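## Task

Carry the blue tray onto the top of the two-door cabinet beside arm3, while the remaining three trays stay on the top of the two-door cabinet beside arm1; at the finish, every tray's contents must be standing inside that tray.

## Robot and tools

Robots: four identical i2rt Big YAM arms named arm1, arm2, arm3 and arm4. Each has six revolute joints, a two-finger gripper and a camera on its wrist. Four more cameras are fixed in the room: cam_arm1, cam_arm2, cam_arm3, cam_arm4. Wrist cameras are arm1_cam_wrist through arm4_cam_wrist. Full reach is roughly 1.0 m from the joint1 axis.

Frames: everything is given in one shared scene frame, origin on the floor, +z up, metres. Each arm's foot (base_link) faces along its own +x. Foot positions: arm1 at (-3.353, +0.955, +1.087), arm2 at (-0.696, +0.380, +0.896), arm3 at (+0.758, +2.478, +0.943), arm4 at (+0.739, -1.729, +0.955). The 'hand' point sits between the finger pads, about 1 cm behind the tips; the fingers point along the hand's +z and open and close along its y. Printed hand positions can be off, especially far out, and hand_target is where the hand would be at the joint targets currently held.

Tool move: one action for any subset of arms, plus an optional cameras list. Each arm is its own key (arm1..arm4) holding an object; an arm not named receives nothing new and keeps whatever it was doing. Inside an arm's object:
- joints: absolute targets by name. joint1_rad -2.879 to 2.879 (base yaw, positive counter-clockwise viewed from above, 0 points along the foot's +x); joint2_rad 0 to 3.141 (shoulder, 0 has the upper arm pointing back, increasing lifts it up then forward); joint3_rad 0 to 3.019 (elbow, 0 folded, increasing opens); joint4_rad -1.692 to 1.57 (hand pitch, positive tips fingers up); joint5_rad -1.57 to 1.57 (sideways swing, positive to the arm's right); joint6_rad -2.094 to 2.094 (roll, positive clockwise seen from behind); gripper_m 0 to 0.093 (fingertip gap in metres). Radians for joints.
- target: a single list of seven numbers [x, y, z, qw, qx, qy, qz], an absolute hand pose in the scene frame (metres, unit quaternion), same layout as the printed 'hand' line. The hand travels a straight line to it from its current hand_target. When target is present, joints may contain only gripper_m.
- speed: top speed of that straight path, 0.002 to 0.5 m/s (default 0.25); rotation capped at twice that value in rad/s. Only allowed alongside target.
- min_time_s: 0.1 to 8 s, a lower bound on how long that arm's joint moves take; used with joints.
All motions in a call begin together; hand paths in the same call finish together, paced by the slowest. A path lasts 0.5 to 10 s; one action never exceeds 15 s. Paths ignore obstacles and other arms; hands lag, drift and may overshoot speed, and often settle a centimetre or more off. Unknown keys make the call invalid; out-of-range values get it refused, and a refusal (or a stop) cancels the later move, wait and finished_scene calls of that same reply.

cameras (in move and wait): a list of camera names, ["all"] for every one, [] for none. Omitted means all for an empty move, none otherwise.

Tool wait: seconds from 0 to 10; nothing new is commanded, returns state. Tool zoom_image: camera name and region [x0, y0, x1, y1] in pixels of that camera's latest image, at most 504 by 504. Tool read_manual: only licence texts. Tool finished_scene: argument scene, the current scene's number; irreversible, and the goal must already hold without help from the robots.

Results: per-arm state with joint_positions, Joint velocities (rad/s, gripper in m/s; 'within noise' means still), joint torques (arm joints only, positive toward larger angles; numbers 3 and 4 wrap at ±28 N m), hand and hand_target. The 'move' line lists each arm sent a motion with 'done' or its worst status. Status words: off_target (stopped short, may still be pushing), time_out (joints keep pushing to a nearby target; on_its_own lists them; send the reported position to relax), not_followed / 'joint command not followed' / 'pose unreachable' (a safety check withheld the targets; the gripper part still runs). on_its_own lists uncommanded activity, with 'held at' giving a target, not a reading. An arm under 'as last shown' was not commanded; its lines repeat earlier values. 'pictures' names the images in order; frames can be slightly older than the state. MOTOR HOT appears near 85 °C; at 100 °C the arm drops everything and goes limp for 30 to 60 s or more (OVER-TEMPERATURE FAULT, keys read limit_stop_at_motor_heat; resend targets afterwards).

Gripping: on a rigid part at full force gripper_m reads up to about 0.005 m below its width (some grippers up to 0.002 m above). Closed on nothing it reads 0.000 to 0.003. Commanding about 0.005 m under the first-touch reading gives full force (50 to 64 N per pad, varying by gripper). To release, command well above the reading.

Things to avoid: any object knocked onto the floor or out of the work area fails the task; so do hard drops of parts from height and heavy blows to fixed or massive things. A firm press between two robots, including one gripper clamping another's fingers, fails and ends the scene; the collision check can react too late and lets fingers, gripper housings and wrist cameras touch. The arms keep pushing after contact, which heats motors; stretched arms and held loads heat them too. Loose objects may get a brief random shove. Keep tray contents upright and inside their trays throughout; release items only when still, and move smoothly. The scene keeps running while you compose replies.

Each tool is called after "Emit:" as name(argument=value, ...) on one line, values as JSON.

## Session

Emit:
move()

Emit:
zoom_image(camera="cam_arm1", region=[190, 170, 450, 430])

Emit:
zoom_image(camera="arm1_cam_wrist", region=[130, 120, 500, 490])

Scene clock: 0.00 s.
Joint torques (N m): no reading
Motor temperatures (°C): arm1=[36 28 30 24 25 25 25] | arm2=[32 32 23 28 23 26 23] | arm3=[26 23 33 26 26 28 23] | arm4=[29 28 29 28 22 25 25]
Heat: arm1: hottest joint1_rad 36 °C; arm2: hottest joint1_rad 32 °C; arm3: hottest joint3_rad 33 °C; arm4: hottest joint1_rad 29 °C.
Joint velocities: within noise
arm1.joint_positions: joint1_rad=+0.860 joint2_rad=+0.621 joint3_rad=+1.528 joint4_rad=-1.270 joint5_rad=-0.192 joint6_rad=-0.636 gripper_m=+0.09396
arm1.joint_status: not commanded
arm1.hand: x=-3.4928 y=+0.7866 z=+1.7072 quat_wxyz=(+0.125, +0.591, +0.569, -0.558) (m; scene frame)
arm1.hand_target: x=-3.4897 y=+0.7898 z=+1.7157 quat_wxyz=(+0.124, +0.586, +0.565, -0.567) (m; scene frame)
arm1.hand_status: not commanded
arm2.joint_positions: joint1_rad=+0.754 joint2_rad=+0.595 joint3_rad=+1.346 joint4_rad=-1.311 joint5_rad=-0.233 joint6_rad=+0.585 gripper_m=+0.09396
arm2.joint_status: not commanded
arm2.hand: x=-0.8283 y=+0.1949 z=+1.4290 quat_wxyz=(-0.386, -0.856, -0.141, +0.314) (m; scene frame)
arm2.hand_target: x=-0.8262 y=+0.1970 z=+1.4393 quat_wxyz=(-0.392, -0.850, -0.142, +0.322) (m; scene frame)
arm2.hand_status: not commanded
arm3.joint_positions: joint1_rad=-0.415 joint2_rad=+0.640 joint3_rad=+1.444 joint4_rad=-1.295 joint5_rad=-0.232 joint6_rad=-0.126 gripper_m=+0.09396
arm3.joint_status: not commanded
arm3.hand: x=+0.9993 y=+2.5240 z=+1.5132 quat_wxyz=(-0.512, +0.127, -0.846, -0.077) (m; scene frame)
arm3.hand_target: x=+0.9965 y=+2.5239 z=+1.5259 quat_wxyz=(-0.524, +0.127, -0.839, -0.076) (m; scene frame)
arm3.hand_status: not commanded
arm4.joint_positions: joint1_rad=+0.385 joint2_rad=+0.628 joint3_rad=+1.385 joint4_rad=-1.571 joint5_rad=-0.065 joint6_rad=-0.063 gripper_m=+0.09396
arm4.joint_status: not commanded
arm4.hand: x=+0.9336 y=-1.7515 z=+1.4482 quat_wxyz=(-0.377, -0.040, -0.925, +0.016) (m; scene frame)
arm4.hand_target: x=+0.9321 y=-1.7512 z=+1.4566 quat_wxyz=(-0.387, -0.040, -0.921, +0.018) (m; scene frame)
arm4.hand_status: not commanded
pictures: arm1_cam_wrist, arm2_cam_wrist, arm3_cam_wrist, arm4_cam_wrist, cam_arm1, cam_arm2, cam_arm3, cam_arm4
camera_calibration:
arm1_cam_wrist: T_world_to_cam=[[-0.808882, 0.331283, 0.485759, -3.91642], [0.105731, 0.894648, -0.43408, 0.410031], [-0.578387, -0.299759, -0.758692, -0.36354], [0, 0, 0, 1]] pos_world=[-3.42154, 0.821636, 1.80461]
arm2_cam_wrist: T_world_to_cam=[[-0.487285, 0.665289, -0.565635, 0.273582], [0.868256, 0.438253, -0.232523, 0.969778], [0.0931961, -0.604421, -0.791195, 1.44846], [0, 0, 0, 1]] pos_world=[-0.843693, 0.268458, 1.52625]
arm3_cam_wrist: T_world_to_cam=[[0.283081, -0.959083, -0.00503636, 2.14474], [-0.858881, -0.251161, -0.446364, 2.17264], [0.426835, 0.130683, -0.894837, 0.724394], [0, 0, 0, 1]] pos_world=[0.949714, 2.508, 1.62881]
arm4_cam_wrist: T_world_to_cam=[[-0.08198, -0.996598, -0.0084992, -1.65579], [-0.983852, 0.082287, -0.158948, 1.29863], [0.159106, -0.00466857, -0.98725, 1.39778], [0, 0, 0, 1]] pos_world=[0.919521, -1.7505, 1.5723]

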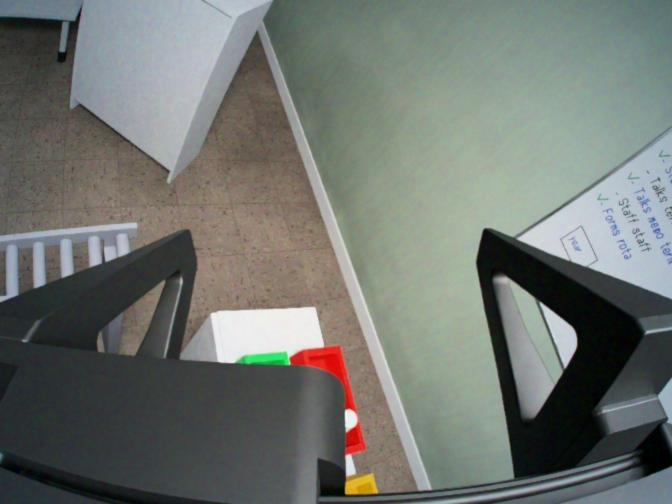

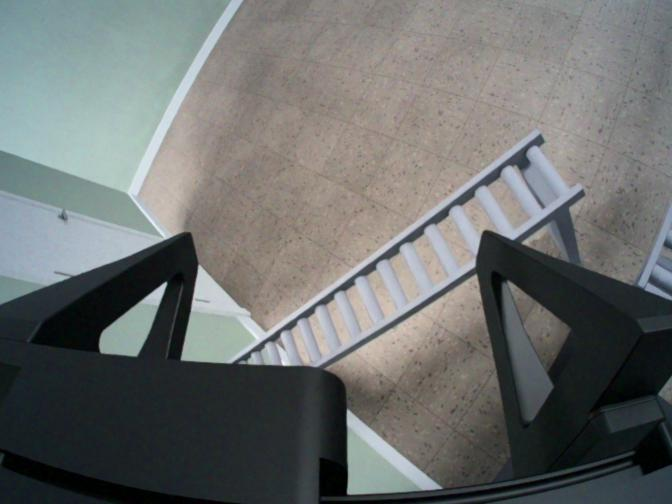

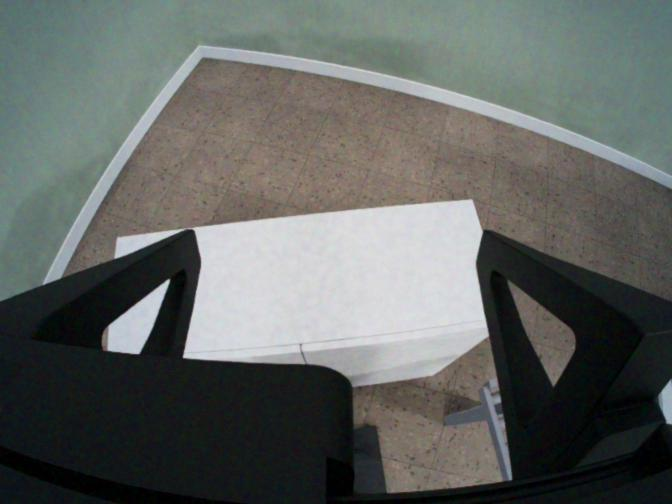

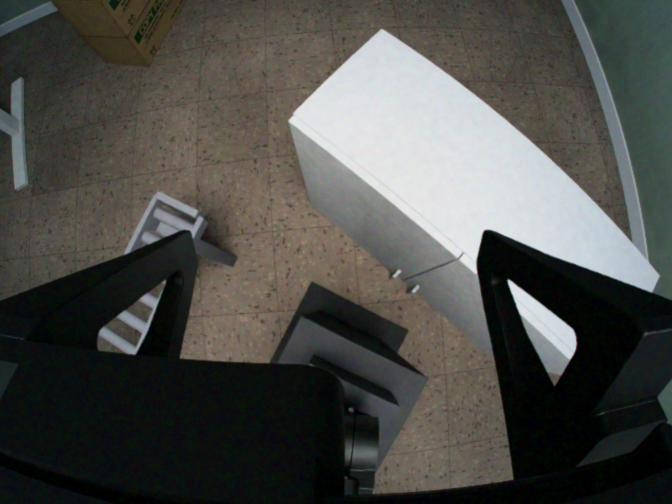

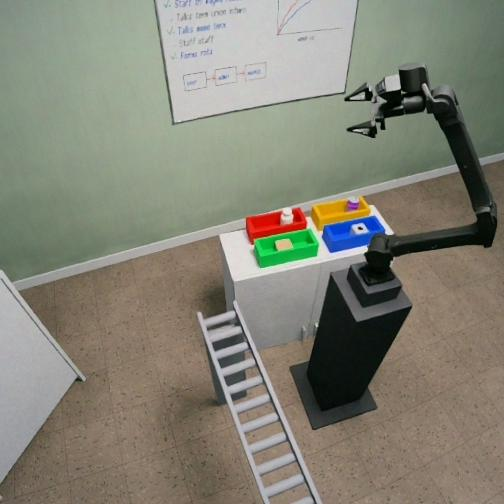

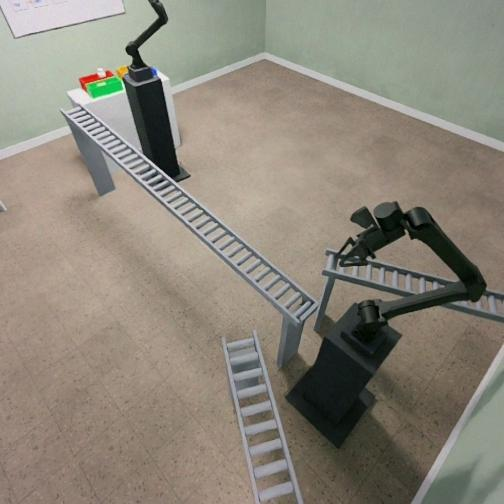

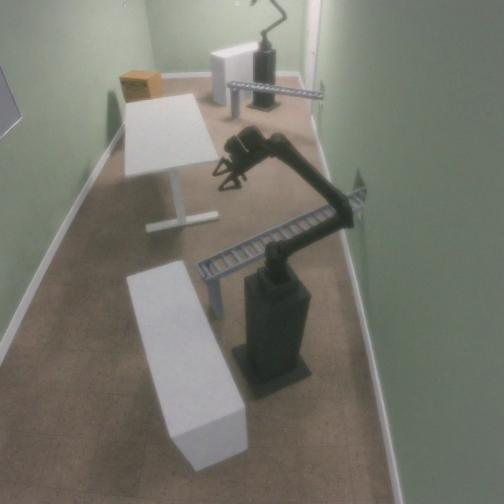

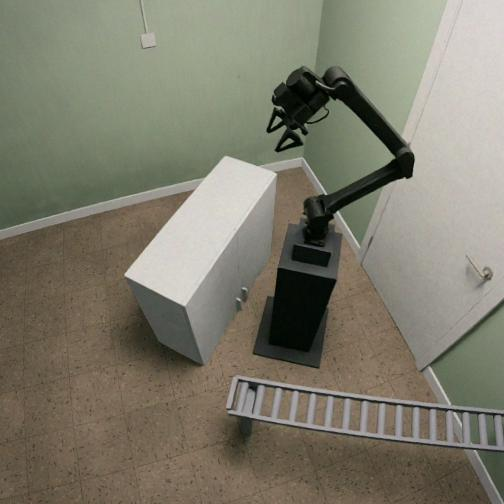

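Scaled by 1.938 from the camera's 504x504 image, which has a finer 720x720 frame.

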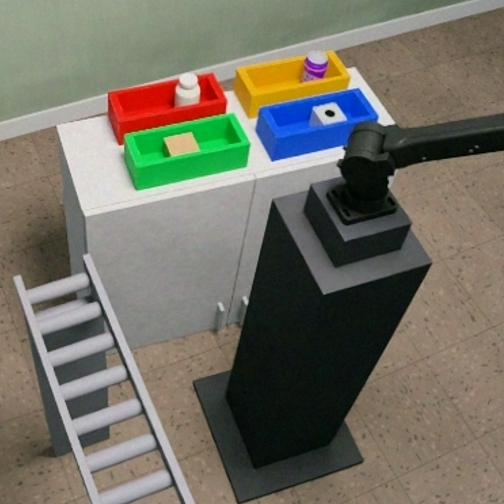

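Scaled by 1.362 from the camera's 672x504 image, which has a finer 960x720 frame.

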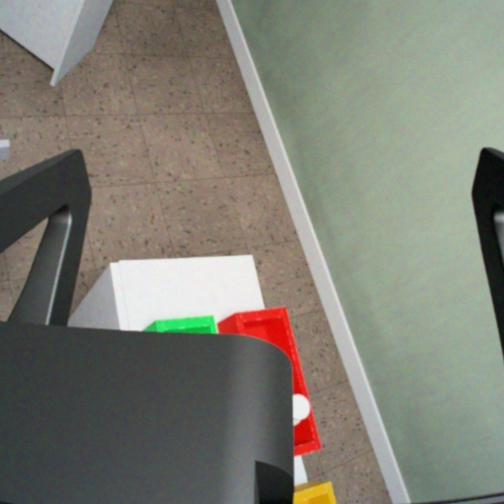

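Emit:
zoom_image(camera="cam_arm1", region=[290, 180, 410, 280])

Scaled by 4.200 from the camera's 504x504 image, which has a finer 720x720 frame.

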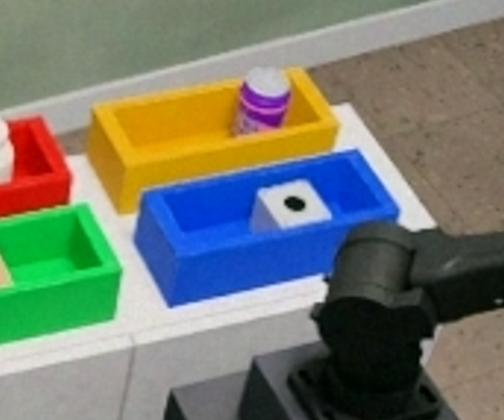

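Emit:
move(arm1={"joints": {"joint1_rad": -0.501, "joint2_rad": 1.886, "joint3_rad": 1.058, "joint4_rad": -0.715, "joint5_rad": 0.0, "joint6_rad": 1.096, "gripper_m": 0.06}, "min_time_s": 2.5}, arm2={"joints": {"joint1_rad": -0.87, "joint2_rad": 2.122, "joint3_rad": 2.082, "joint4_rad": -1.531, "joint5_rad": 0.0, "joint6_rad": 0.0, "gripper_m": 0.06}, "min_time_s": 2.5}, arm3={"joints": {"joint1_rad": -1.5, "joint2_rad": 2.122, "joint3_rad": 2.082, "joint4_rad": -1.531, "joint5_rad": 0.0, "joint6_rad": 0.0, "gripper_m": 0.06}, "min_time_s": 2.5}, cameras=["arm1_cam_wrist", "arm2_cam_wrist", "arm3_cam_wrist"])

Emit:
zoom_image(camera="arm1_cam_wrist", region=[200, 0, 480, 370])

Emit:
zoom_image(camera="arm2_cam_wrist", region=[150, 20, 450, 240])

Emit:
zoom_image(camera="arm3_cam_wrist", region=[150, 0, 450, 220])

Scene clock: 9.20 s.
Joint torques (N m): arm1=[0.26 -15.5 6.17 0.79 0.06 0.15] | arm2=[1.2 -24.41 14.3 -0.03 0.07 -0.15] | arm3=[2.32 -20.78 13.22 -0.02 0.02 0.06] | arm4=[-0.26 2.96 9.55 2.28 -0.02 0.06]
Motor temperatures (°C): arm1=[36 28 31 24 25 25 25] | arm2=[32 32 25 28 23 26 23] | arm3=[26 23 35 26 26 28 23] | arm4=[29 28 30 28 22 25 25]
Heat: arm1: hottest joint1_rad 36 °C; arm2: hottest joint1_rad 32 °C; arm3: hottest joint3_rad 35 °C; arm4: hottest joint3_rad 30 °C.
move: arm1 done; arm2 done; arm3 done
Joint velocities: within noise
arm1.joint_positions: joint1_rad=-0.503 joint2_rad=+1.875 joint3_rad=+1.063 joint4_rad=-0.730 joint5_rad=-0.002 joint6_rad=+1.082 gripper_m=+0.06010
arm1.joint_status: all done
arm1.hand: x=-3.7431 y=+1.2160 z=+1.0259 quat_wxyz=(+0.004, +0.671, -0.742, -0.006) (m; scene frame)
arm1.hand_target: x=-3.7425 y=+1.2147 z=+1.0196 quat_wxyz=(+0.003, +0.667, -0.745, -0.005) (m; scene frame)
arm1.hand_status: not commanded
arm2.joint_positions: joint1_rad=-0.876 joint2_rad=+2.122 joint3_rad=+2.039 joint4_rad=-1.521 joint5_rad=+0.001 joint6_rad=+0.008 gripper_m=+0.06009
arm2.joint_status: all done
arm2.hand: x=-1.1250 y=+0.8700 z=+1.0322 quat_wxyz=(-0.013, -0.910, +0.415, -0.013) (m; scene frame)
arm2.hand_target: x=-1.1336 y=+0.8746 z=+1.0479 quat_wxyz=(-0.007, -0.913, +0.409, +0.001) (m; scene frame)
arm2.hand_status: not commanded
arm3.joint_positions: joint1_rad=-1.507 joint2_rad=+2.133 joint3_rad=+2.036 joint4_rad=-1.524 joint5_rad=-0.001 joint6_rad=-0.007 gripper_m=+0.06012
arm3.joint_status: all done
arm3.hand: x=+1.0770 y=+1.9118 z=+1.0696 quat_wxyz=(+0.025, -0.502, -0.865, -0.012) (m; scene frame)
arm3.hand_target: x=+1.0866 y=+1.9046 z=+1.0940 quat_wxyz=(+0.004, -0.502, -0.865, +0.001) (m; scene frame)
arm3.hand_status: not commanded
arm4: as last shown
pictures: arm1_cam_wrist, arm2_cam_wrist, arm3_cam_wrist
camera_calibration:
arm1_cam_wrist: T_world_to_cam=[[0.994419, -0.105318, -0.00620799, 3.85532], [-0.080335, -0.794048, 0.602523, 0.0502161], [-0.0683857, -0.598662, -0.798077, 1.41638], [0, 0, 0, 1]] pos_world=[-3.73291, 1.29384, 1.12406]
arm2_cam_wrist: T_world_to_cam=[[0.750134, 0.661235, -0.00816283, 0.275653], [0.527371, -0.590734, 0.610666, 0.480731], [0.398972, -0.462387, -0.791846, 1.79123], [0, 0, 0, 1]] pos_world=[-1.17495, 0.929951, 1.12706]
arm3_cam_wrist: T_world_to_cam=[[-0.87192, -0.489501, 0.0119649, 1.86128], [-0.3738, 0.681215, 0.62946, -1.56796], [-0.316272, 0.544367, -0.776941, 0.257687], [0, 0, 0, 1]] pos_world=[1.11828, 1.83894, 1.16491]

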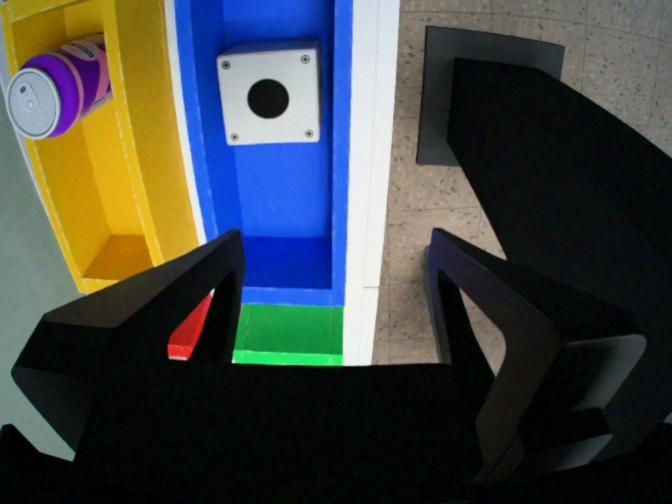

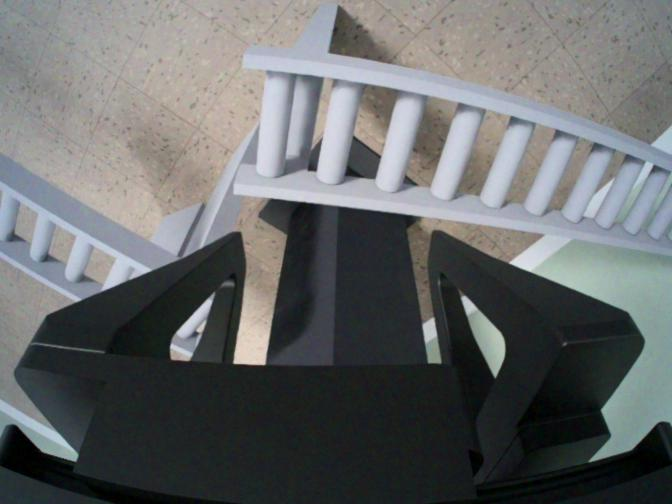

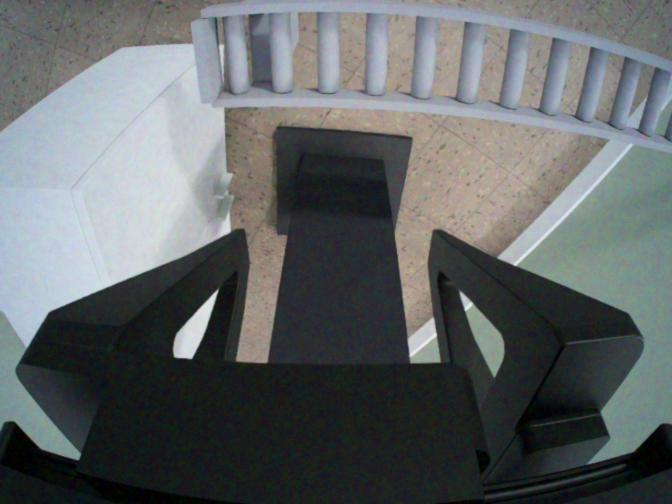

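Scaled by 1.362 from the camera's 672x504 image, which has a finer 960x720 frame.

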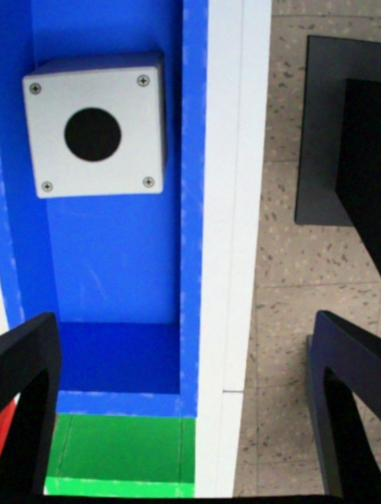

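Scaled by 1.680 from the camera's 672x504 image, which has a finer 960x720 frame.

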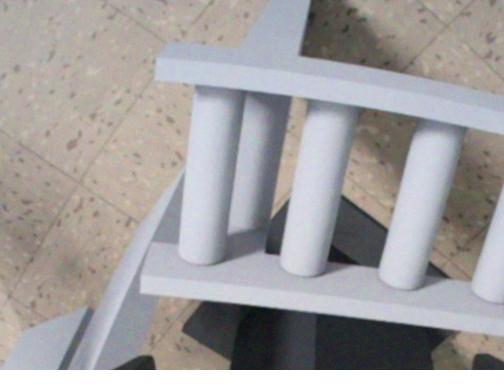

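Scaled by 1.680 from the camera's 672x504 image, which has a finer 960x720 frame.

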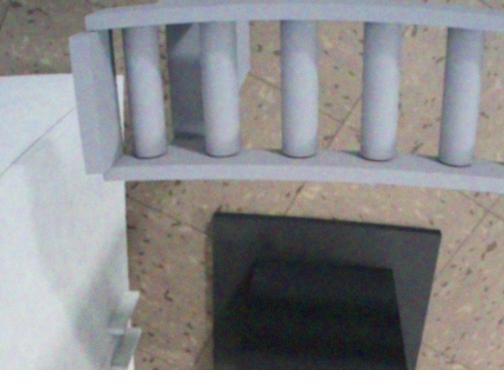

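Emit:
move(arm1={"target": [-3.745, 1.157, 0.925, 0.0, 0.6626, -0.749, 0.0], "speed": 0.15}, arm2={"joints": {"joint1_rad": 0.09, "joint2_rad": 1.7836, "joint3_rad": 1.43, "joint4_rad": -1.2113, "joint5_rad": 0.0, "joint6_rad": 0.11}, "min_time_s": 2.0}, arm3={"joints": {"joint1_rad": -0.05, "joint2_rad": 2.122, "joint3_rad": 2.1, "joint4_rad": -1.531, "joint5_rad": 0.0, "joint6_rad": 0.0}, "min_time_s": 2.5}, cameras=["arm1_cam_wrist", "arm3_cam_wrist"])

Emit:
zoom_image(camera="arm1_cam_wrist", region=[200, 0, 480, 370])

Scene clock: 19.23 s.
Joint torques (N m): arm1=[0.38 -14.04 4.1 0.8 0.15 0.11] | arm2=[0.32 -18.73 9.84 0.85 0.11 0.03] | arm3=[0.97 -20.72 13.61 0.02 -0.03 0.04] | arm4=[-0.26 3.02 9.52 2.25 -0.03 0.06]
Motor temperatures (°C): arm1=[36 28 31 24 25 25 25] | arm2=[32 34 26 28 23 26 23] | arm3=[26 24 36 26 26 28 23] | arm4=[29 28 31 28 22 25 25]
Heat: arm1: hottest joint1_rad 36 °C; arm2: hottest joint2_rad 34 °C; arm3: hottest joint3_rad 36 °C; arm4: hottest joint3_rad 31 °C.
move: arm1 off_target; arm2 done; arm3 done
Joint velocities: within noise
arm1.joint_positions: joint1_rad=-0.398 joint2_rad=+2.041 joint3_rad=+0.986 joint4_rad=-0.484 joint5_rad=+0.002 joint6_rad=+1.205 gripper_m=+0.06010
arm1.joint_status: not commanded
arm1.hand: x=-3.7491 y=+1.1639 z=+0.9370 quat_wxyz=(+0.004, +0.664, -0.748, -0.007) (m; scene frame)
arm1.hand_target: x=-3.7446 y=+1.1570 z=+0.9254 quat_wxyz=(+0.000, +0.663, -0.749, +0.000) (m; scene frame)
arm1.hand_status: off_target (0.014 m and 1.0 deg from the pose sent, 0.117 m and 1.5 deg at the start)
arm2.joint_positions: joint1_rad=+0.094 joint2_rad=+1.789 joint3_rad=+1.434 joint4_rad=-1.223 joint5_rad=+0.000 joint6_rad=+0.102 gripper_m=+0.06009
arm2.joint_status: all done
arm2.hand: x=-1.2179 y=+0.3180 z=+1.0056 quat_wxyz=(-0.005, -1.000, -0.010, +0.001) (m; scene frame)
arm2.hand_target: x=-1.2198 y=+0.3199 z=+1.0069 quat_wxyz=(-0.006, -1.000, -0.004, +0.007) (m; scene frame)
arm2.hand_status: not commanded
arm3.joint_positions: joint1_rad=-0.038 joint2_rad=+2.133 joint3_rad=+2.050 joint4_rad=-1.524 joint5_rad=+0.000 joint6_rad=-0.007 gripper_m=+0.06013
arm3.joint_status: all done
arm3.hand: x=+1.3580 y=+2.7376 z=+1.0748 quat_wxyz=(+0.021, +0.207, -0.978, +0.001) (m; scene frame)
arm3.hand_target: x=+1.3719 y=+2.7350 z=+1.1008 quat_wxyz=(-0.005, +0.198, -0.980, -0.004) (m; scene frame)
arm3.hand_status: not commanded
arm4: as last shown
pictures: arm1_cam_wrist, arm3_cam_wrist
camera_calibration:
arm1_cam_wrist: T_world_to_cam=[[0.992261, -0.12388, -0.00842484, 3.87095], [-0.0939458, -0.793397, 0.601411, 0.0111327], [-0.0811868, -0.595966, -0.798895, 1.26342], [0, 0, 0, 1]] pos_world=[-3.73737, 1.24132, 1.03526]
arm3_cam_wrist: T_world_to_cam=[[0.397613, -0.917551, 0.00194855, 1.96906], [-0.721451, -0.311321, 0.618537, 1.17232], [-0.566933, -0.247344, -0.785753, 2.4183], [0, 0, 0, 1]] pos_world=[1.43386, 2.76983, 1.17123]

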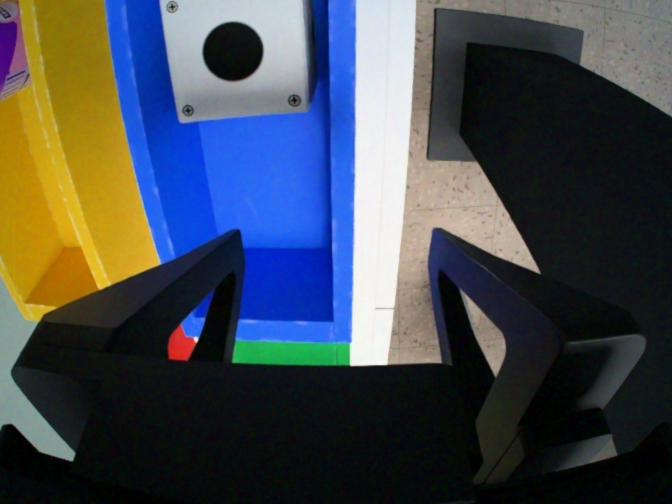

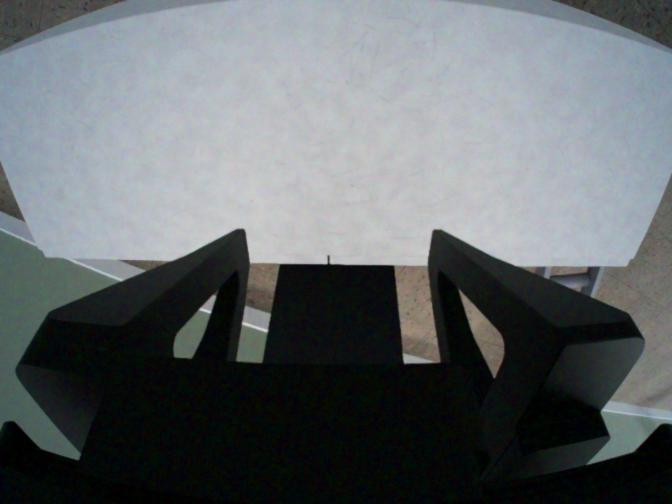

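Scaled by 1.362 from the camera's 672x504 image, which has a finer 960x720 frame.

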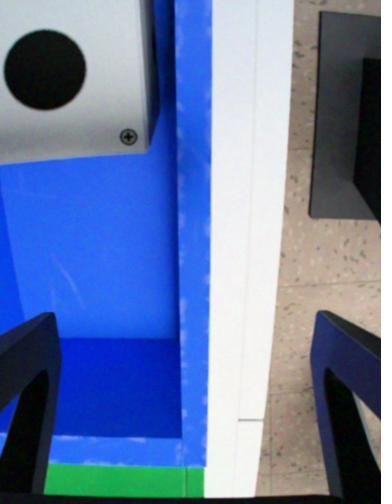

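Emit:
move(arm1={"target": [-3.743, 1.151, 0.822, 0.0, 0.6665, -0.7455, 0.0], "speed": 0.1}, arm3={"joints": {"joint1_rad": -0.05, "joint2_rad": 2.26, "joint3_rad": 1.86, "joint4_rad": -1.17, "joint5_rad": 0.0, "joint6_rad": 0.0}, "min_time_s": 1.5}, cameras=["arm1_cam_wrist", "arm3_cam_wrist", "arm2_cam_wrist"])

Emit:
zoom_image(camera="arm1_cam_wrist", region=[200, 0, 480, 370])

Scene clock: 23.73 s.
Joint torques (N m): arm1=[0.62 -15.15 4.16 0.68 0.11 0.11] | arm2=[0.26 -18.78 9.87 0.87 0.1 0.03] | arm3=[0.97 -19.49 8.98 0.87 -0.03 0.06] | arm4=[-0.32 2.96 9.54 2.24 -0.02 0.05]
Motor temperatures (°C): arm1=[36 28 31 24 25 25 25] | arm2=[32 34 26 28 23 26 23] | arm3=[26 25 37 26 26 28 23] | arm4=[29 28 32 28 22 25 25]
Heat: arm1: hottest joint1_rad 36 °C; arm2: hottest joint2_rad 34 °C; arm3: hottest joint3_rad 37 °C; arm4: hottest joint3_rad 32 °C.
move: arm1 off_target; arm3 done
Joint velocities: within noise
arm1.joint_positions: joint1_rad=-0.393 joint2_rad=+2.305 joint3_rad=+1.017 joint4_rad=-0.275 joint5_rad=+0.002 joint6_rad=+1.205 gripper_m=+0.06010
arm1.joint_status: not commanded
arm1.hand: x=-3.7350 y=+1.1531 z=+0.8312 quat_wxyz=(+0.000, +0.666, -0.746, +0.004) (m; scene frame)
arm1.hand_target: x=-3.7428 y=+1.1509 z=+0.8223 quat_wxyz=(+0.000, +0.666, -0.746, +0.000) (m; scene frame)
arm1.hand_status: off_target (0.012 m and 0.5 deg from the pose sent, 0.116 m and 1.0 deg at the start)
arm2, arm4: as last shown
arm3.joint_positions: joint1_rad=-0.038 joint2_rad=+2.253 joint3_rad=+1.854 joint4_rad=-1.180 joint5_rad=+0.000 joint6_rad=-0.007 gripper_m=+0.06013
arm3.joint_status: all done
arm3.hand: x=+1.3665 y=+2.7421 z=+0.9249 quat_wxyz=(+0.007, +0.207, -0.978, -0.001) (m; scene frame)
arm3.hand_target: x=+1.3730 y=+2.7365 z=+0.9223 quat_wxyz=(+0.003, +0.198, -0.980, -0.002) (m; scene frame)
arm3.hand_status: not commanded
pictures: arm1_cam_wrist, arm2_cam_wrist, arm3_cam_wrist
camera_calibration:
arm1_cam_wrist: T_world_to_cam=[[0.992897, -0.118111, 0.0143303, 3.83156], [-0.102405, -0.787062, 0.608315, 0.0229097], [-0.0605696, -0.605462, -0.793566, 1.25711], [0, 0, 0, 1]] pos_world=[-3.72586, 1.23171, 0.928756]
arm2_cam_wrist: T_world_to_cam=[[-0.0266119, 0.999634, -0.00491457, -0.346817], [0.813517, 0.0245137, 0.581024, 0.402546], [0.580932, 0.011464, -0.813872, 1.64509], [0, 0, 0, 1]] pos_world=[-1.29239, 0.317963, 1.1033]
arm3_cam_wrist: T_world_to_cam=[[0.397456, -0.917619, 0.00195021, 1.97053], [-0.737229, -0.318055, 0.596099, 1.3333], [-0.546372, -0.238361, -0.802909, 2.26952], [0, 0, 0, 1]] pos_world=[1.43975, 2.77322, 1.02359]

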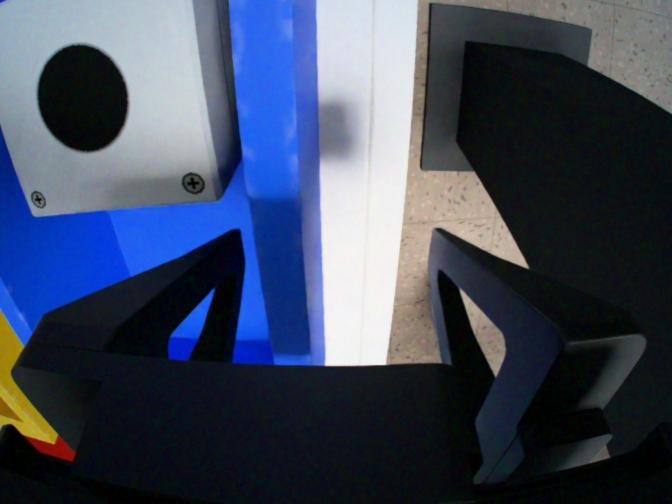

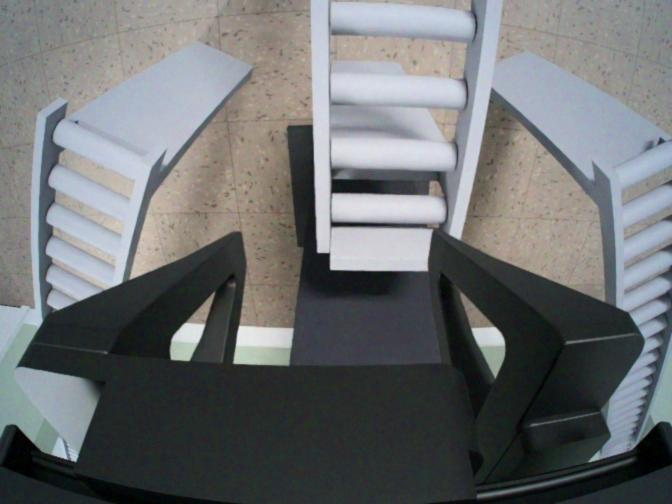

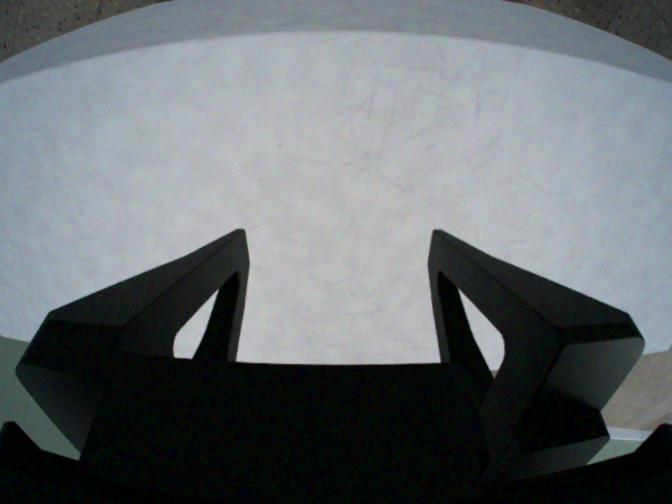

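Scaled by 1.362 from the camera's 672x504 image, which has a finer 960x720 frame.

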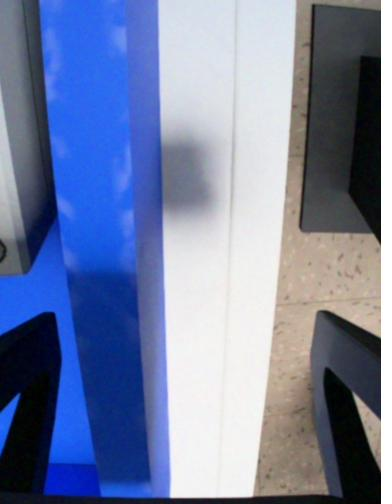

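Emit:
move(arm1={"target": [-3.760, 1.151, 0.803, 0.0, 0.6665, -0.7455, 0.0], "speed": 0.06}, cameras=["arm1_cam_wrist"])

Emit:
zoom_image(camera="arm1_cam_wrist", region=[200, 0, 480, 370])

Scene clock: 26.80 s.
Joint torques (N m): arm1=[0.97 -15.27 4.36 0.58 0.13 0.09] | arm2=[0.32 -18.78 9.89 0.85 0.11 0.02] | arm3=[0.91 -19.66 8.7 0.73 -0.02 0.04] | arm4=[-0.26 3.02 9.55 2.22 -0.02 0.06]
Motor temperatures (°C): arm1=[36 28 31 24 25 25 25] | arm2=[32 35 26 28 23 26 23] | arm3=[26 25 37 26 26 28 23] | arm4=[29 28 32 28 22 25 25]
Heat: arm1: hottest joint1_rad 36 °C; arm2: hottest joint2_rad 35 °C; arm3: hottest joint3_rad 37 °C; arm4: hottest joint3_rad 32 °C.
move: arm1 off_target
Joint velocities: within noise
arm1.joint_positions: joint1_rad=-0.375 joint2_rad=+2.363 joint3_rad=+1.082 joint4_rad=-0.275 joint5_rad=+0.002 joint6_rad=+1.220 gripper_m=+0.06010
arm1.joint_status: not commanded
arm1.hand: x=-3.7542 y=+1.1540 z=+0.8139 quat_wxyz=(+0.001, +0.667, -0.745, +0.001) (m; scene frame)
arm1.hand_target: x=-3.7596 y=+1.1509 z=+0.8033 quat_wxyz=(+0.000, +0.667, -0.745, +0.000) (m; scene frame)
arm1.hand_status: off_target (0.013 m and 0.2 deg from the pose sent, 0.038 m and 0.5 deg at the start)
arm2, arm3, arm4: as last shown
pictures: arm1_cam_wrist
camera_calibration:
arm1_cam_wrist: T_world_to_cam=[[0.993282, -0.115502, 0.00710285, 3.85518], [-0.0961213, -0.789326, 0.606403, 0.059947], [-0.064434, -0.603012, -0.795126, 1.22671], [0, 0, 0, 1]] pos_world=[-3.74447, 1.23232, 0.911655]

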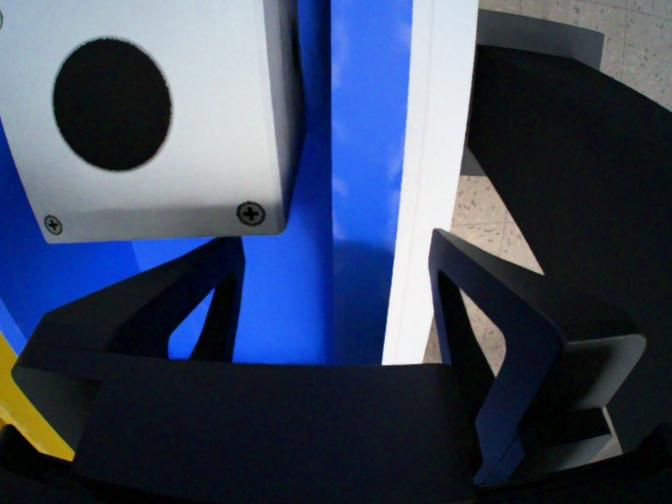

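Scaled by 1.362 from the camera's 672x504 image, which has a finer 960x720 frame.

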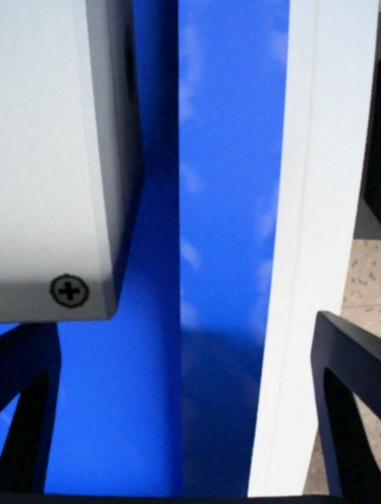

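Emit:
move(arm1={"target": [-3.750, 1.1505, 0.836, 0.0, 0.6665, -0.7455, 0.0], "speed": 0.06}, cameras=["arm1_cam_wrist"])

Emit:
zoom_image(camera="arm1_cam_wrist", region=[200, 0, 480, 370])

Scene clock: 29.13 s.
Joint torques (N m): arm1=[-0.21 -17.73 1.89 -0.24 0.13 0.04] | arm2=[0.38 -18.78 9.89 0.9 0.12 0.01] | arm3=[0.97 -19.78 8.69 0.72 -0.04 0.03] | arm4=[-0.21 2.96 9.55 2.28 -0.03 0.05]
Motor temperatures (°C): arm1=[36 29 31 24 25 25 25] | arm2=[32 35 27 28 23 26 23] | arm3=[26 26 37 26 26 28 23] | arm4=[29 28 32 28 22 25 25]
Heat: arm1: hottest joint1_rad 36 °C; arm2: hottest joint2_rad 35 °C; arm3: hottest joint3_rad 37 °C; arm4: hottest joint3_rad 32 °C.
move: arm1 off_target
Joint velocities: within noise
arm1.joint_positions: joint1_rad=-0.375 joint2_rad=+2.304 joint3_rad=+1.056 joint4_rad=-0.282 joint5_rad=+0.002 joint6_rad=+1.221 gripper_m=+0.06010
arm1.joint_status: not commanded
arm1.hand: x=-3.7591 y=+1.1566 z=+0.8363 quat_wxyz=(+0.006, +0.667, -0.745, -0.012) (m; scene frame)
arm1.hand_target: x=-3.7501 y=+1.1506 z=+0.8359 quat_wxyz=(+0.000, +0.667, -0.746, +0.000) (m; scene frame)
arm1.hand_status: off_target (0.011 m and 1.5 deg from the pose sent, 0.023 m and 0.2 deg at the start)
arm2, arm3, arm4: as last shown
pictures: arm1_cam_wrist
camera_calibration:
arm1_cam_wrist: T_world_to_cam=[[0.9931, -0.115929, -0.0176656, 3.88079], [-0.082301, -0.796338, 0.599227, 0.113947], [-0.0835356, -0.593639, -0.800384, 1.16754], [0, 0, 0, 1]] pos_world=[-3.7471, 1.23373, 0.934756]

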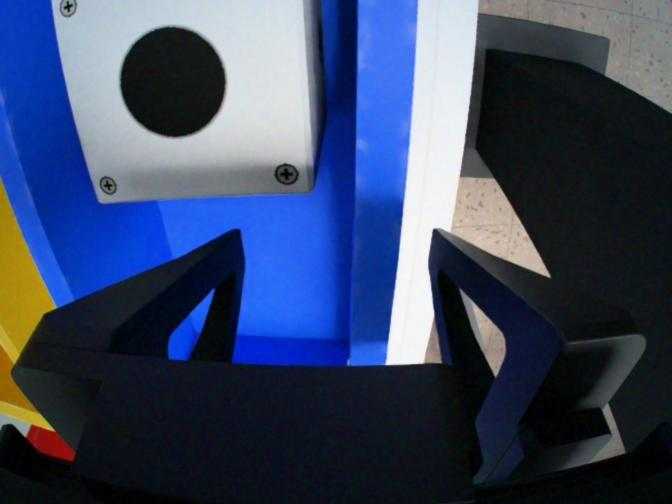

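Scaled by 1.362 from the camera's 672x504 image, which has a finer 960x720 frame.

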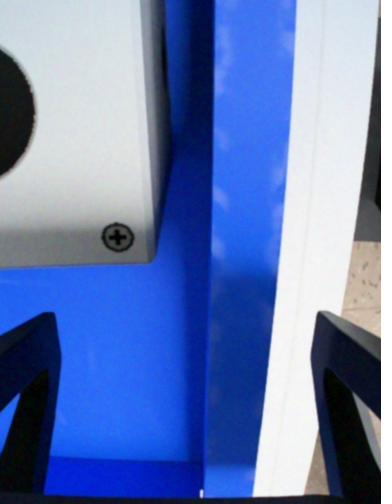

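Emit:
move(arm1={"joints": {"joint2_rad": 2.336, "joint3_rad": 1.050, "joint4_rad": -0.31}, "min_time_s": 0.6}, cameras=["arm1_cam_wrist"])

Emit:
zoom_image(camera="arm1_cam_wrist", region=[200, 0, 480, 370])

Scene clock: 31.67 s.
Joint torques (N m): arm1=[-0.09 -14.97 2.32 -0.14 0.12 0.06] | arm2=[0.26 -18.84 9.88 0.88 0.1 0.02] | arm3=[1.2 -19.66 8.88 0.75 -0.01 0.07] | arm4=[-0.21 2.9 9.51 2.26 -0.03 0.05]
Motor temperatures (°C): arm1=[36 29 31 24 25 25 25] | arm2=[32 35 27 28 23 26 23] | arm3=[26 26 37 26 26 28 23] | arm4=[29 28 32 28 22 25 25]
Heat: arm1: hottest joint1_rad 36 °C; arm2: hottest joint2_rad 35 °C; arm3: hottest joint3_rad 37 °C; arm4: hottest joint3_rad 32 °C.
move: arm1 done
Joint velocities: within noise
arm1.joint_positions: joint1_rad=-0.375 joint2_rad=+2.304 joint3_rad=+1.056 joint4_rad=-0.296 joint5_rad=+0.002 joint6_rad=+1.221 gripper_m=+0.06010
arm1.joint_status: all done
arm1.hand: x=-3.7557 y=+1.1549 z=+0.8359 quat_wxyz=(+0.003, +0.667, -0.745, -0.005) (m; scene frame)
arm1.hand_target: x=-3.7389 y=+1.1450 z=+0.8223 quat_wxyz=(-0.008, +0.666, -0.745, +0.019) (m; scene frame)
arm1.hand_status: not commanded
arm2, arm3, arm4: as last shown
pictures: arm1_cam_wrist
camera_calibration:
arm1_cam_wrist: T_world_to_cam=[[0.993252, -0.115931, -0.00335015, 3.86575], [-0.090436, -0.79226, 0.603445, 0.0743055], [-0.072612, -0.59907, -0.797398, 1.21137], [0, 0, 0, 1]] pos_world=[-3.74499, 1.23272, 0.934056]

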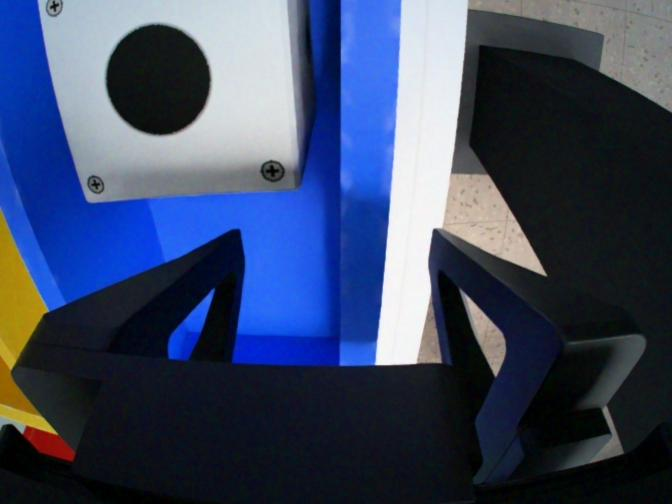

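Scaled by 1.362 from the camera's 672x504 image, which has a finer 960x720 frame.

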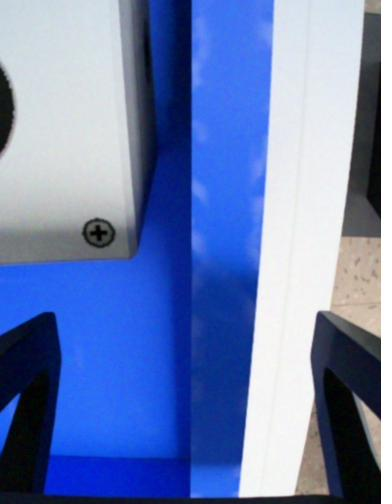

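Emit:
move(arm1={"joints": {"joint2_rad": 2.352, "joint3_rad": 1.040}, "min_time_s": 0.6}, cameras=["arm1_cam_wrist"])

Emit:
zoom_image(camera="arm1_cam_wrist", region=[200, 0, 480, 370])

Scene clock: 33.13 s.
Joint torques (N m): arm1=[0.09 -14.86 1.8 -0.42 0.15 0.01] | arm2=[0.26 -18.67 9.85 0.83 0.11 0.03] | arm3=[0.62 -20.13 8.7 0.73 -0.02 0.07] | arm4=[-0.44 2.96 9.57 2.25 -0.03 0.06]
Motor temperatures (°C): arm1=[36 29 31 24 25 25 25] | arm2=[32 35 27 28 23 26 23] | arm3=[26 26 37 26 26 28 23] | arm4=[29 28 32 28 22 25 25]
Heat: arm1: hottest joint1_rad 36 °C; arm2: hottest joint2_rad 35 °C; arm3: hottest joint3_rad 37 °C; arm4: hottest joint3_rad 32 °C.
move: arm1 done
Joint velocities: within noise
arm1.joint_positions: joint1_rad=-0.375 joint2_rad=+2.323 joint3_rad=+1.049 joint4_rad=-0.296 joint5_rad=+0.002 joint6_rad=+1.221 gripper_m=+0.06010
arm1.joint_status: all done
arm1.hand: x=-3.7454 y=+1.1497 z=+0.8275 quat_wxyz=(-0.002, +0.667, -0.745, +0.007) (m; scene frame)
arm1.hand_target: x=-3.7274 y=+1.1394 z=+0.8150 quat_wxyz=(-0.013, +0.666, -0.745, +0.031) (m; scene frame)
arm1.hand_status: not commanded
arm2, arm3, arm4: as last shown
pictures: arm1_cam_wrist
camera_calibration:
arm1_cam_wrist: T_world_to_cam=[[0.993069, -0.115693, 0.0207375, 3.83403], [-0.104239, -0.78538, 0.610175, 0.0111437], [-0.0543061, -0.608107, -0.791996, 1.27673], [0, 0, 0, 1]] pos_world=[-3.73695, 1.22871, 0.924855]

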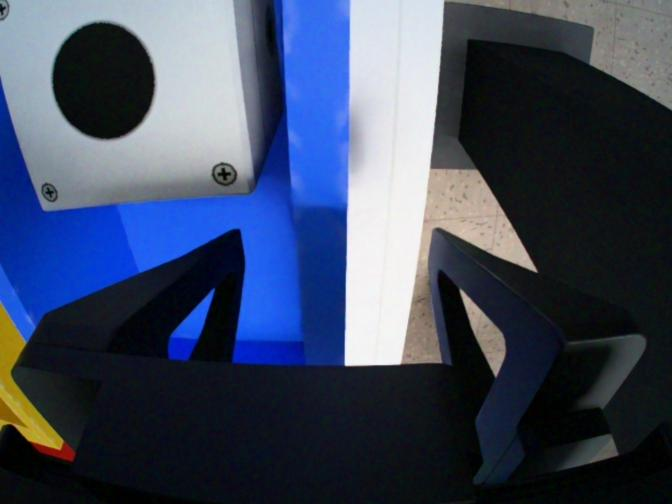

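Scaled by 1.362 from the camera's 672x504 image, which has a finer 960x720 frame.

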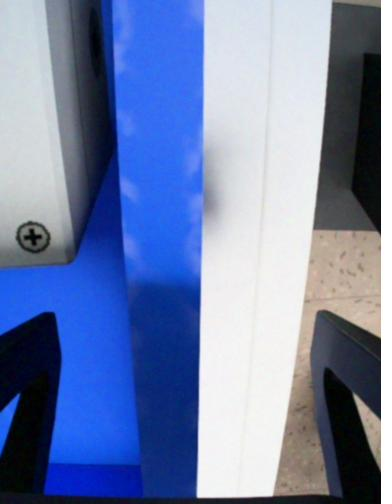

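Emit:
move(arm1={"joints": {"gripper_m": 0.002}}, cameras=["arm1_cam_wrist"])

Scene clock: 34.33 s.
Joint torques (N m): arm1=[-0.09 -15.38 1.77 -0.24 0.11 0.02] | arm2=[0.5 -18.73 9.85 0.87 0.11 0.02] | arm3=[1.14 -19.72 8.77 0.77 -0.01 0.04] | arm4=[-0.32 2.96 9.5 2.25 -0.04 0.05]
Motor temperatures (°C): arm1=[36 29 31 24 25 25 25] | arm2=[32 35 27 28 23 26 22] | arm3=[26 27 37 26 26 28 23] | arm4=[29 28 32 28 22 25 25]
Heat: arm1: hottest joint1_rad 36 °C; arm2: hottest joint2_rad 35 °C; arm3: hottest joint3_rad 37 °C; arm4: hottest joint3_rad 32 °C.
move: arm1 off_target
Joint velocities: within noise
arm1.joint_positions: joint1_rad=-0.375 joint2_rad=+2.323 joint3_rad=+1.049 joint4_rad=-0.297 joint5_rad=+0.003 joint6_rad=+1.220 gripper_m=+0.01059
arm1.joint_status: gripper_m off_target (ended at +0.01062, target +0.00200)
arm1.hand: x=-3.7452 y=+1.1498 z=+0.8275 quat_wxyz=(-0.002, +0.667, -0.745, +0.007) (m; scene frame)
arm1.hand_target: x=-3.7274 y=+1.1394 z=+0.8150 quat_wxyz=(-0.013, +0.666, -0.745, +0.031) (m; scene frame)
arm1.hand_status: not commanded
arm2, arm3: as last shown
arm4.joint_positions: joint1_rad=+0.385 joint2_rad=+0.628 joint3_rad=+1.385 joint4_rad=-1.571 joint5_rad=-0.065 joint6_rad=-0.063 gripper_m=+0.09396
arm4.joint_status: not commanded
arm4.hand: x=+0.9336 y=-1.7515 z=+1.4482 quat_wxyz=(-0.377, -0.040, -0.925, +0.016) (m; scene frame)
arm4.hand_target: x=+0.9321 y=-1.7512 z=+1.4566 quat_wxyz=(-0.387, -0.040, -0.921, +0.018) (m; scene frame)
arm4.hand_status: not commanded
pictures: arm1_cam_wrist
camera_calibration:
arm1_cam_wrist: T_world_to_cam=[[0.993094, -0.115374, 0.0212978, 3.83311], [-0.104361, -0.785752, 0.609674, 0.0116185], [-0.053606, -0.607686, -0.792366, 1.27918], [0, 0, 0, 1]] pos_world=[-3.73685, 1.22871, 0.924857]

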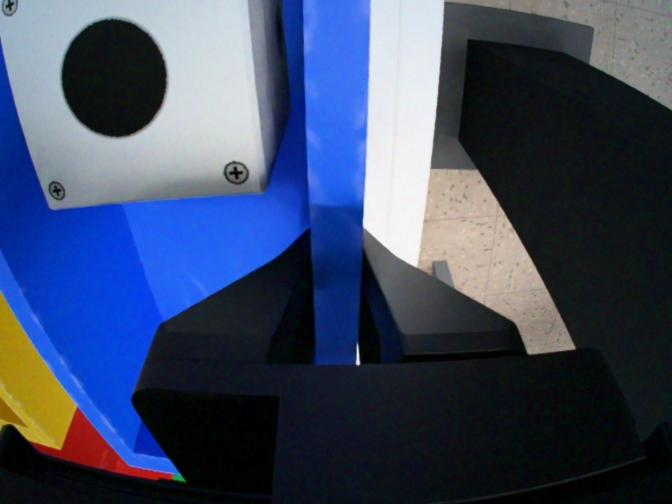

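Emit:
move(arm1={"target": [-3.750, 1.150, 1.045, 0.0, 0.6665, -0.7455, 0.0], "speed": 0.13}, cameras=["arm1_cam_wrist", "cam_arm1"])

Scene clock: 37.60 s.
Joint torques (N m): arm1=[-0.09 -17.44 8.61 -0.31 0.09 0.06] | arm2=[0.44 -18.73 9.84 0.85 0.11 0.02] | arm3=[1.03 -19.72 8.8 0.85 -0.03 0.06] | arm4=[-0.32 2.9 9.54 2.24 -0.02 0.05]
Motor temperatures (°C): arm1=[36 29 31 24 25 25 25] | arm2=[32 36 27 28 23 26 22] | arm3=[26 27 37 26 26 28 23] | arm4=[29 28 33 28 22 25 25]
Heat: arm1: hottest joint1_rad 36 °C; arm2: hottest joint2_rad 36 °C; arm3: hottest joint3_rad 37 °C; arm4: hottest joint3_rad 33 °C.
move: arm1 off_target
Joint velocities: within noise
arm1.joint_positions: joint1_rad=-0.375 joint2_rad=+1.825 joint3_rad=+0.967 joint4_rad=-0.755 joint5_rad=+0.004 joint6_rad=+1.220 gripper_m=+0.01059
arm1.joint_status: not commanded
arm1.hand: x=-3.7298 y=+1.1434 z=+1.0235 quat_wxyz=(-0.010, +0.667, -0.745, +0.027) (m; scene frame)
arm1.hand_target: x=-3.7493 y=+1.1497 z=+1.0451 quat_wxyz=(+0.000, +0.667, -0.746, +0.000) (m; scene frame)
arm1.hand_status: off_target (0.030 m and 3.3 deg from the pose sent, 0.218 m and 0.9 deg at the start)
arm2, arm3, arm4: as last shown
pictures: arm1_cam_wrist, cam_arm1
camera_calibration:
arm1_cam_wrist: T_world_to_cam=[[0.991548, -0.11441, 0.0611843, 3.76514], [-0.127613, -0.774929, 0.619032, -0.220099], [-0.0234099, -0.621607, -0.782979, 1.55046], [0, 0, 0, 1]] pos_world=[-3.7251, 1.22399, 1.11986]

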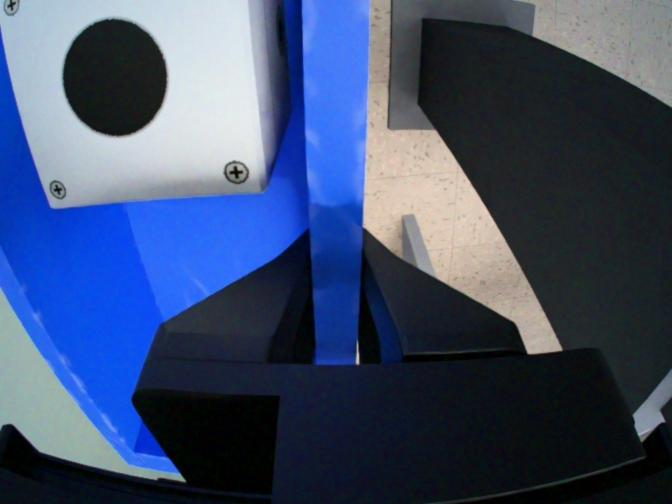

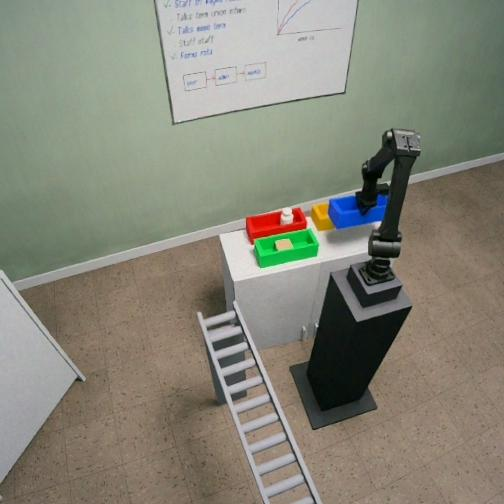

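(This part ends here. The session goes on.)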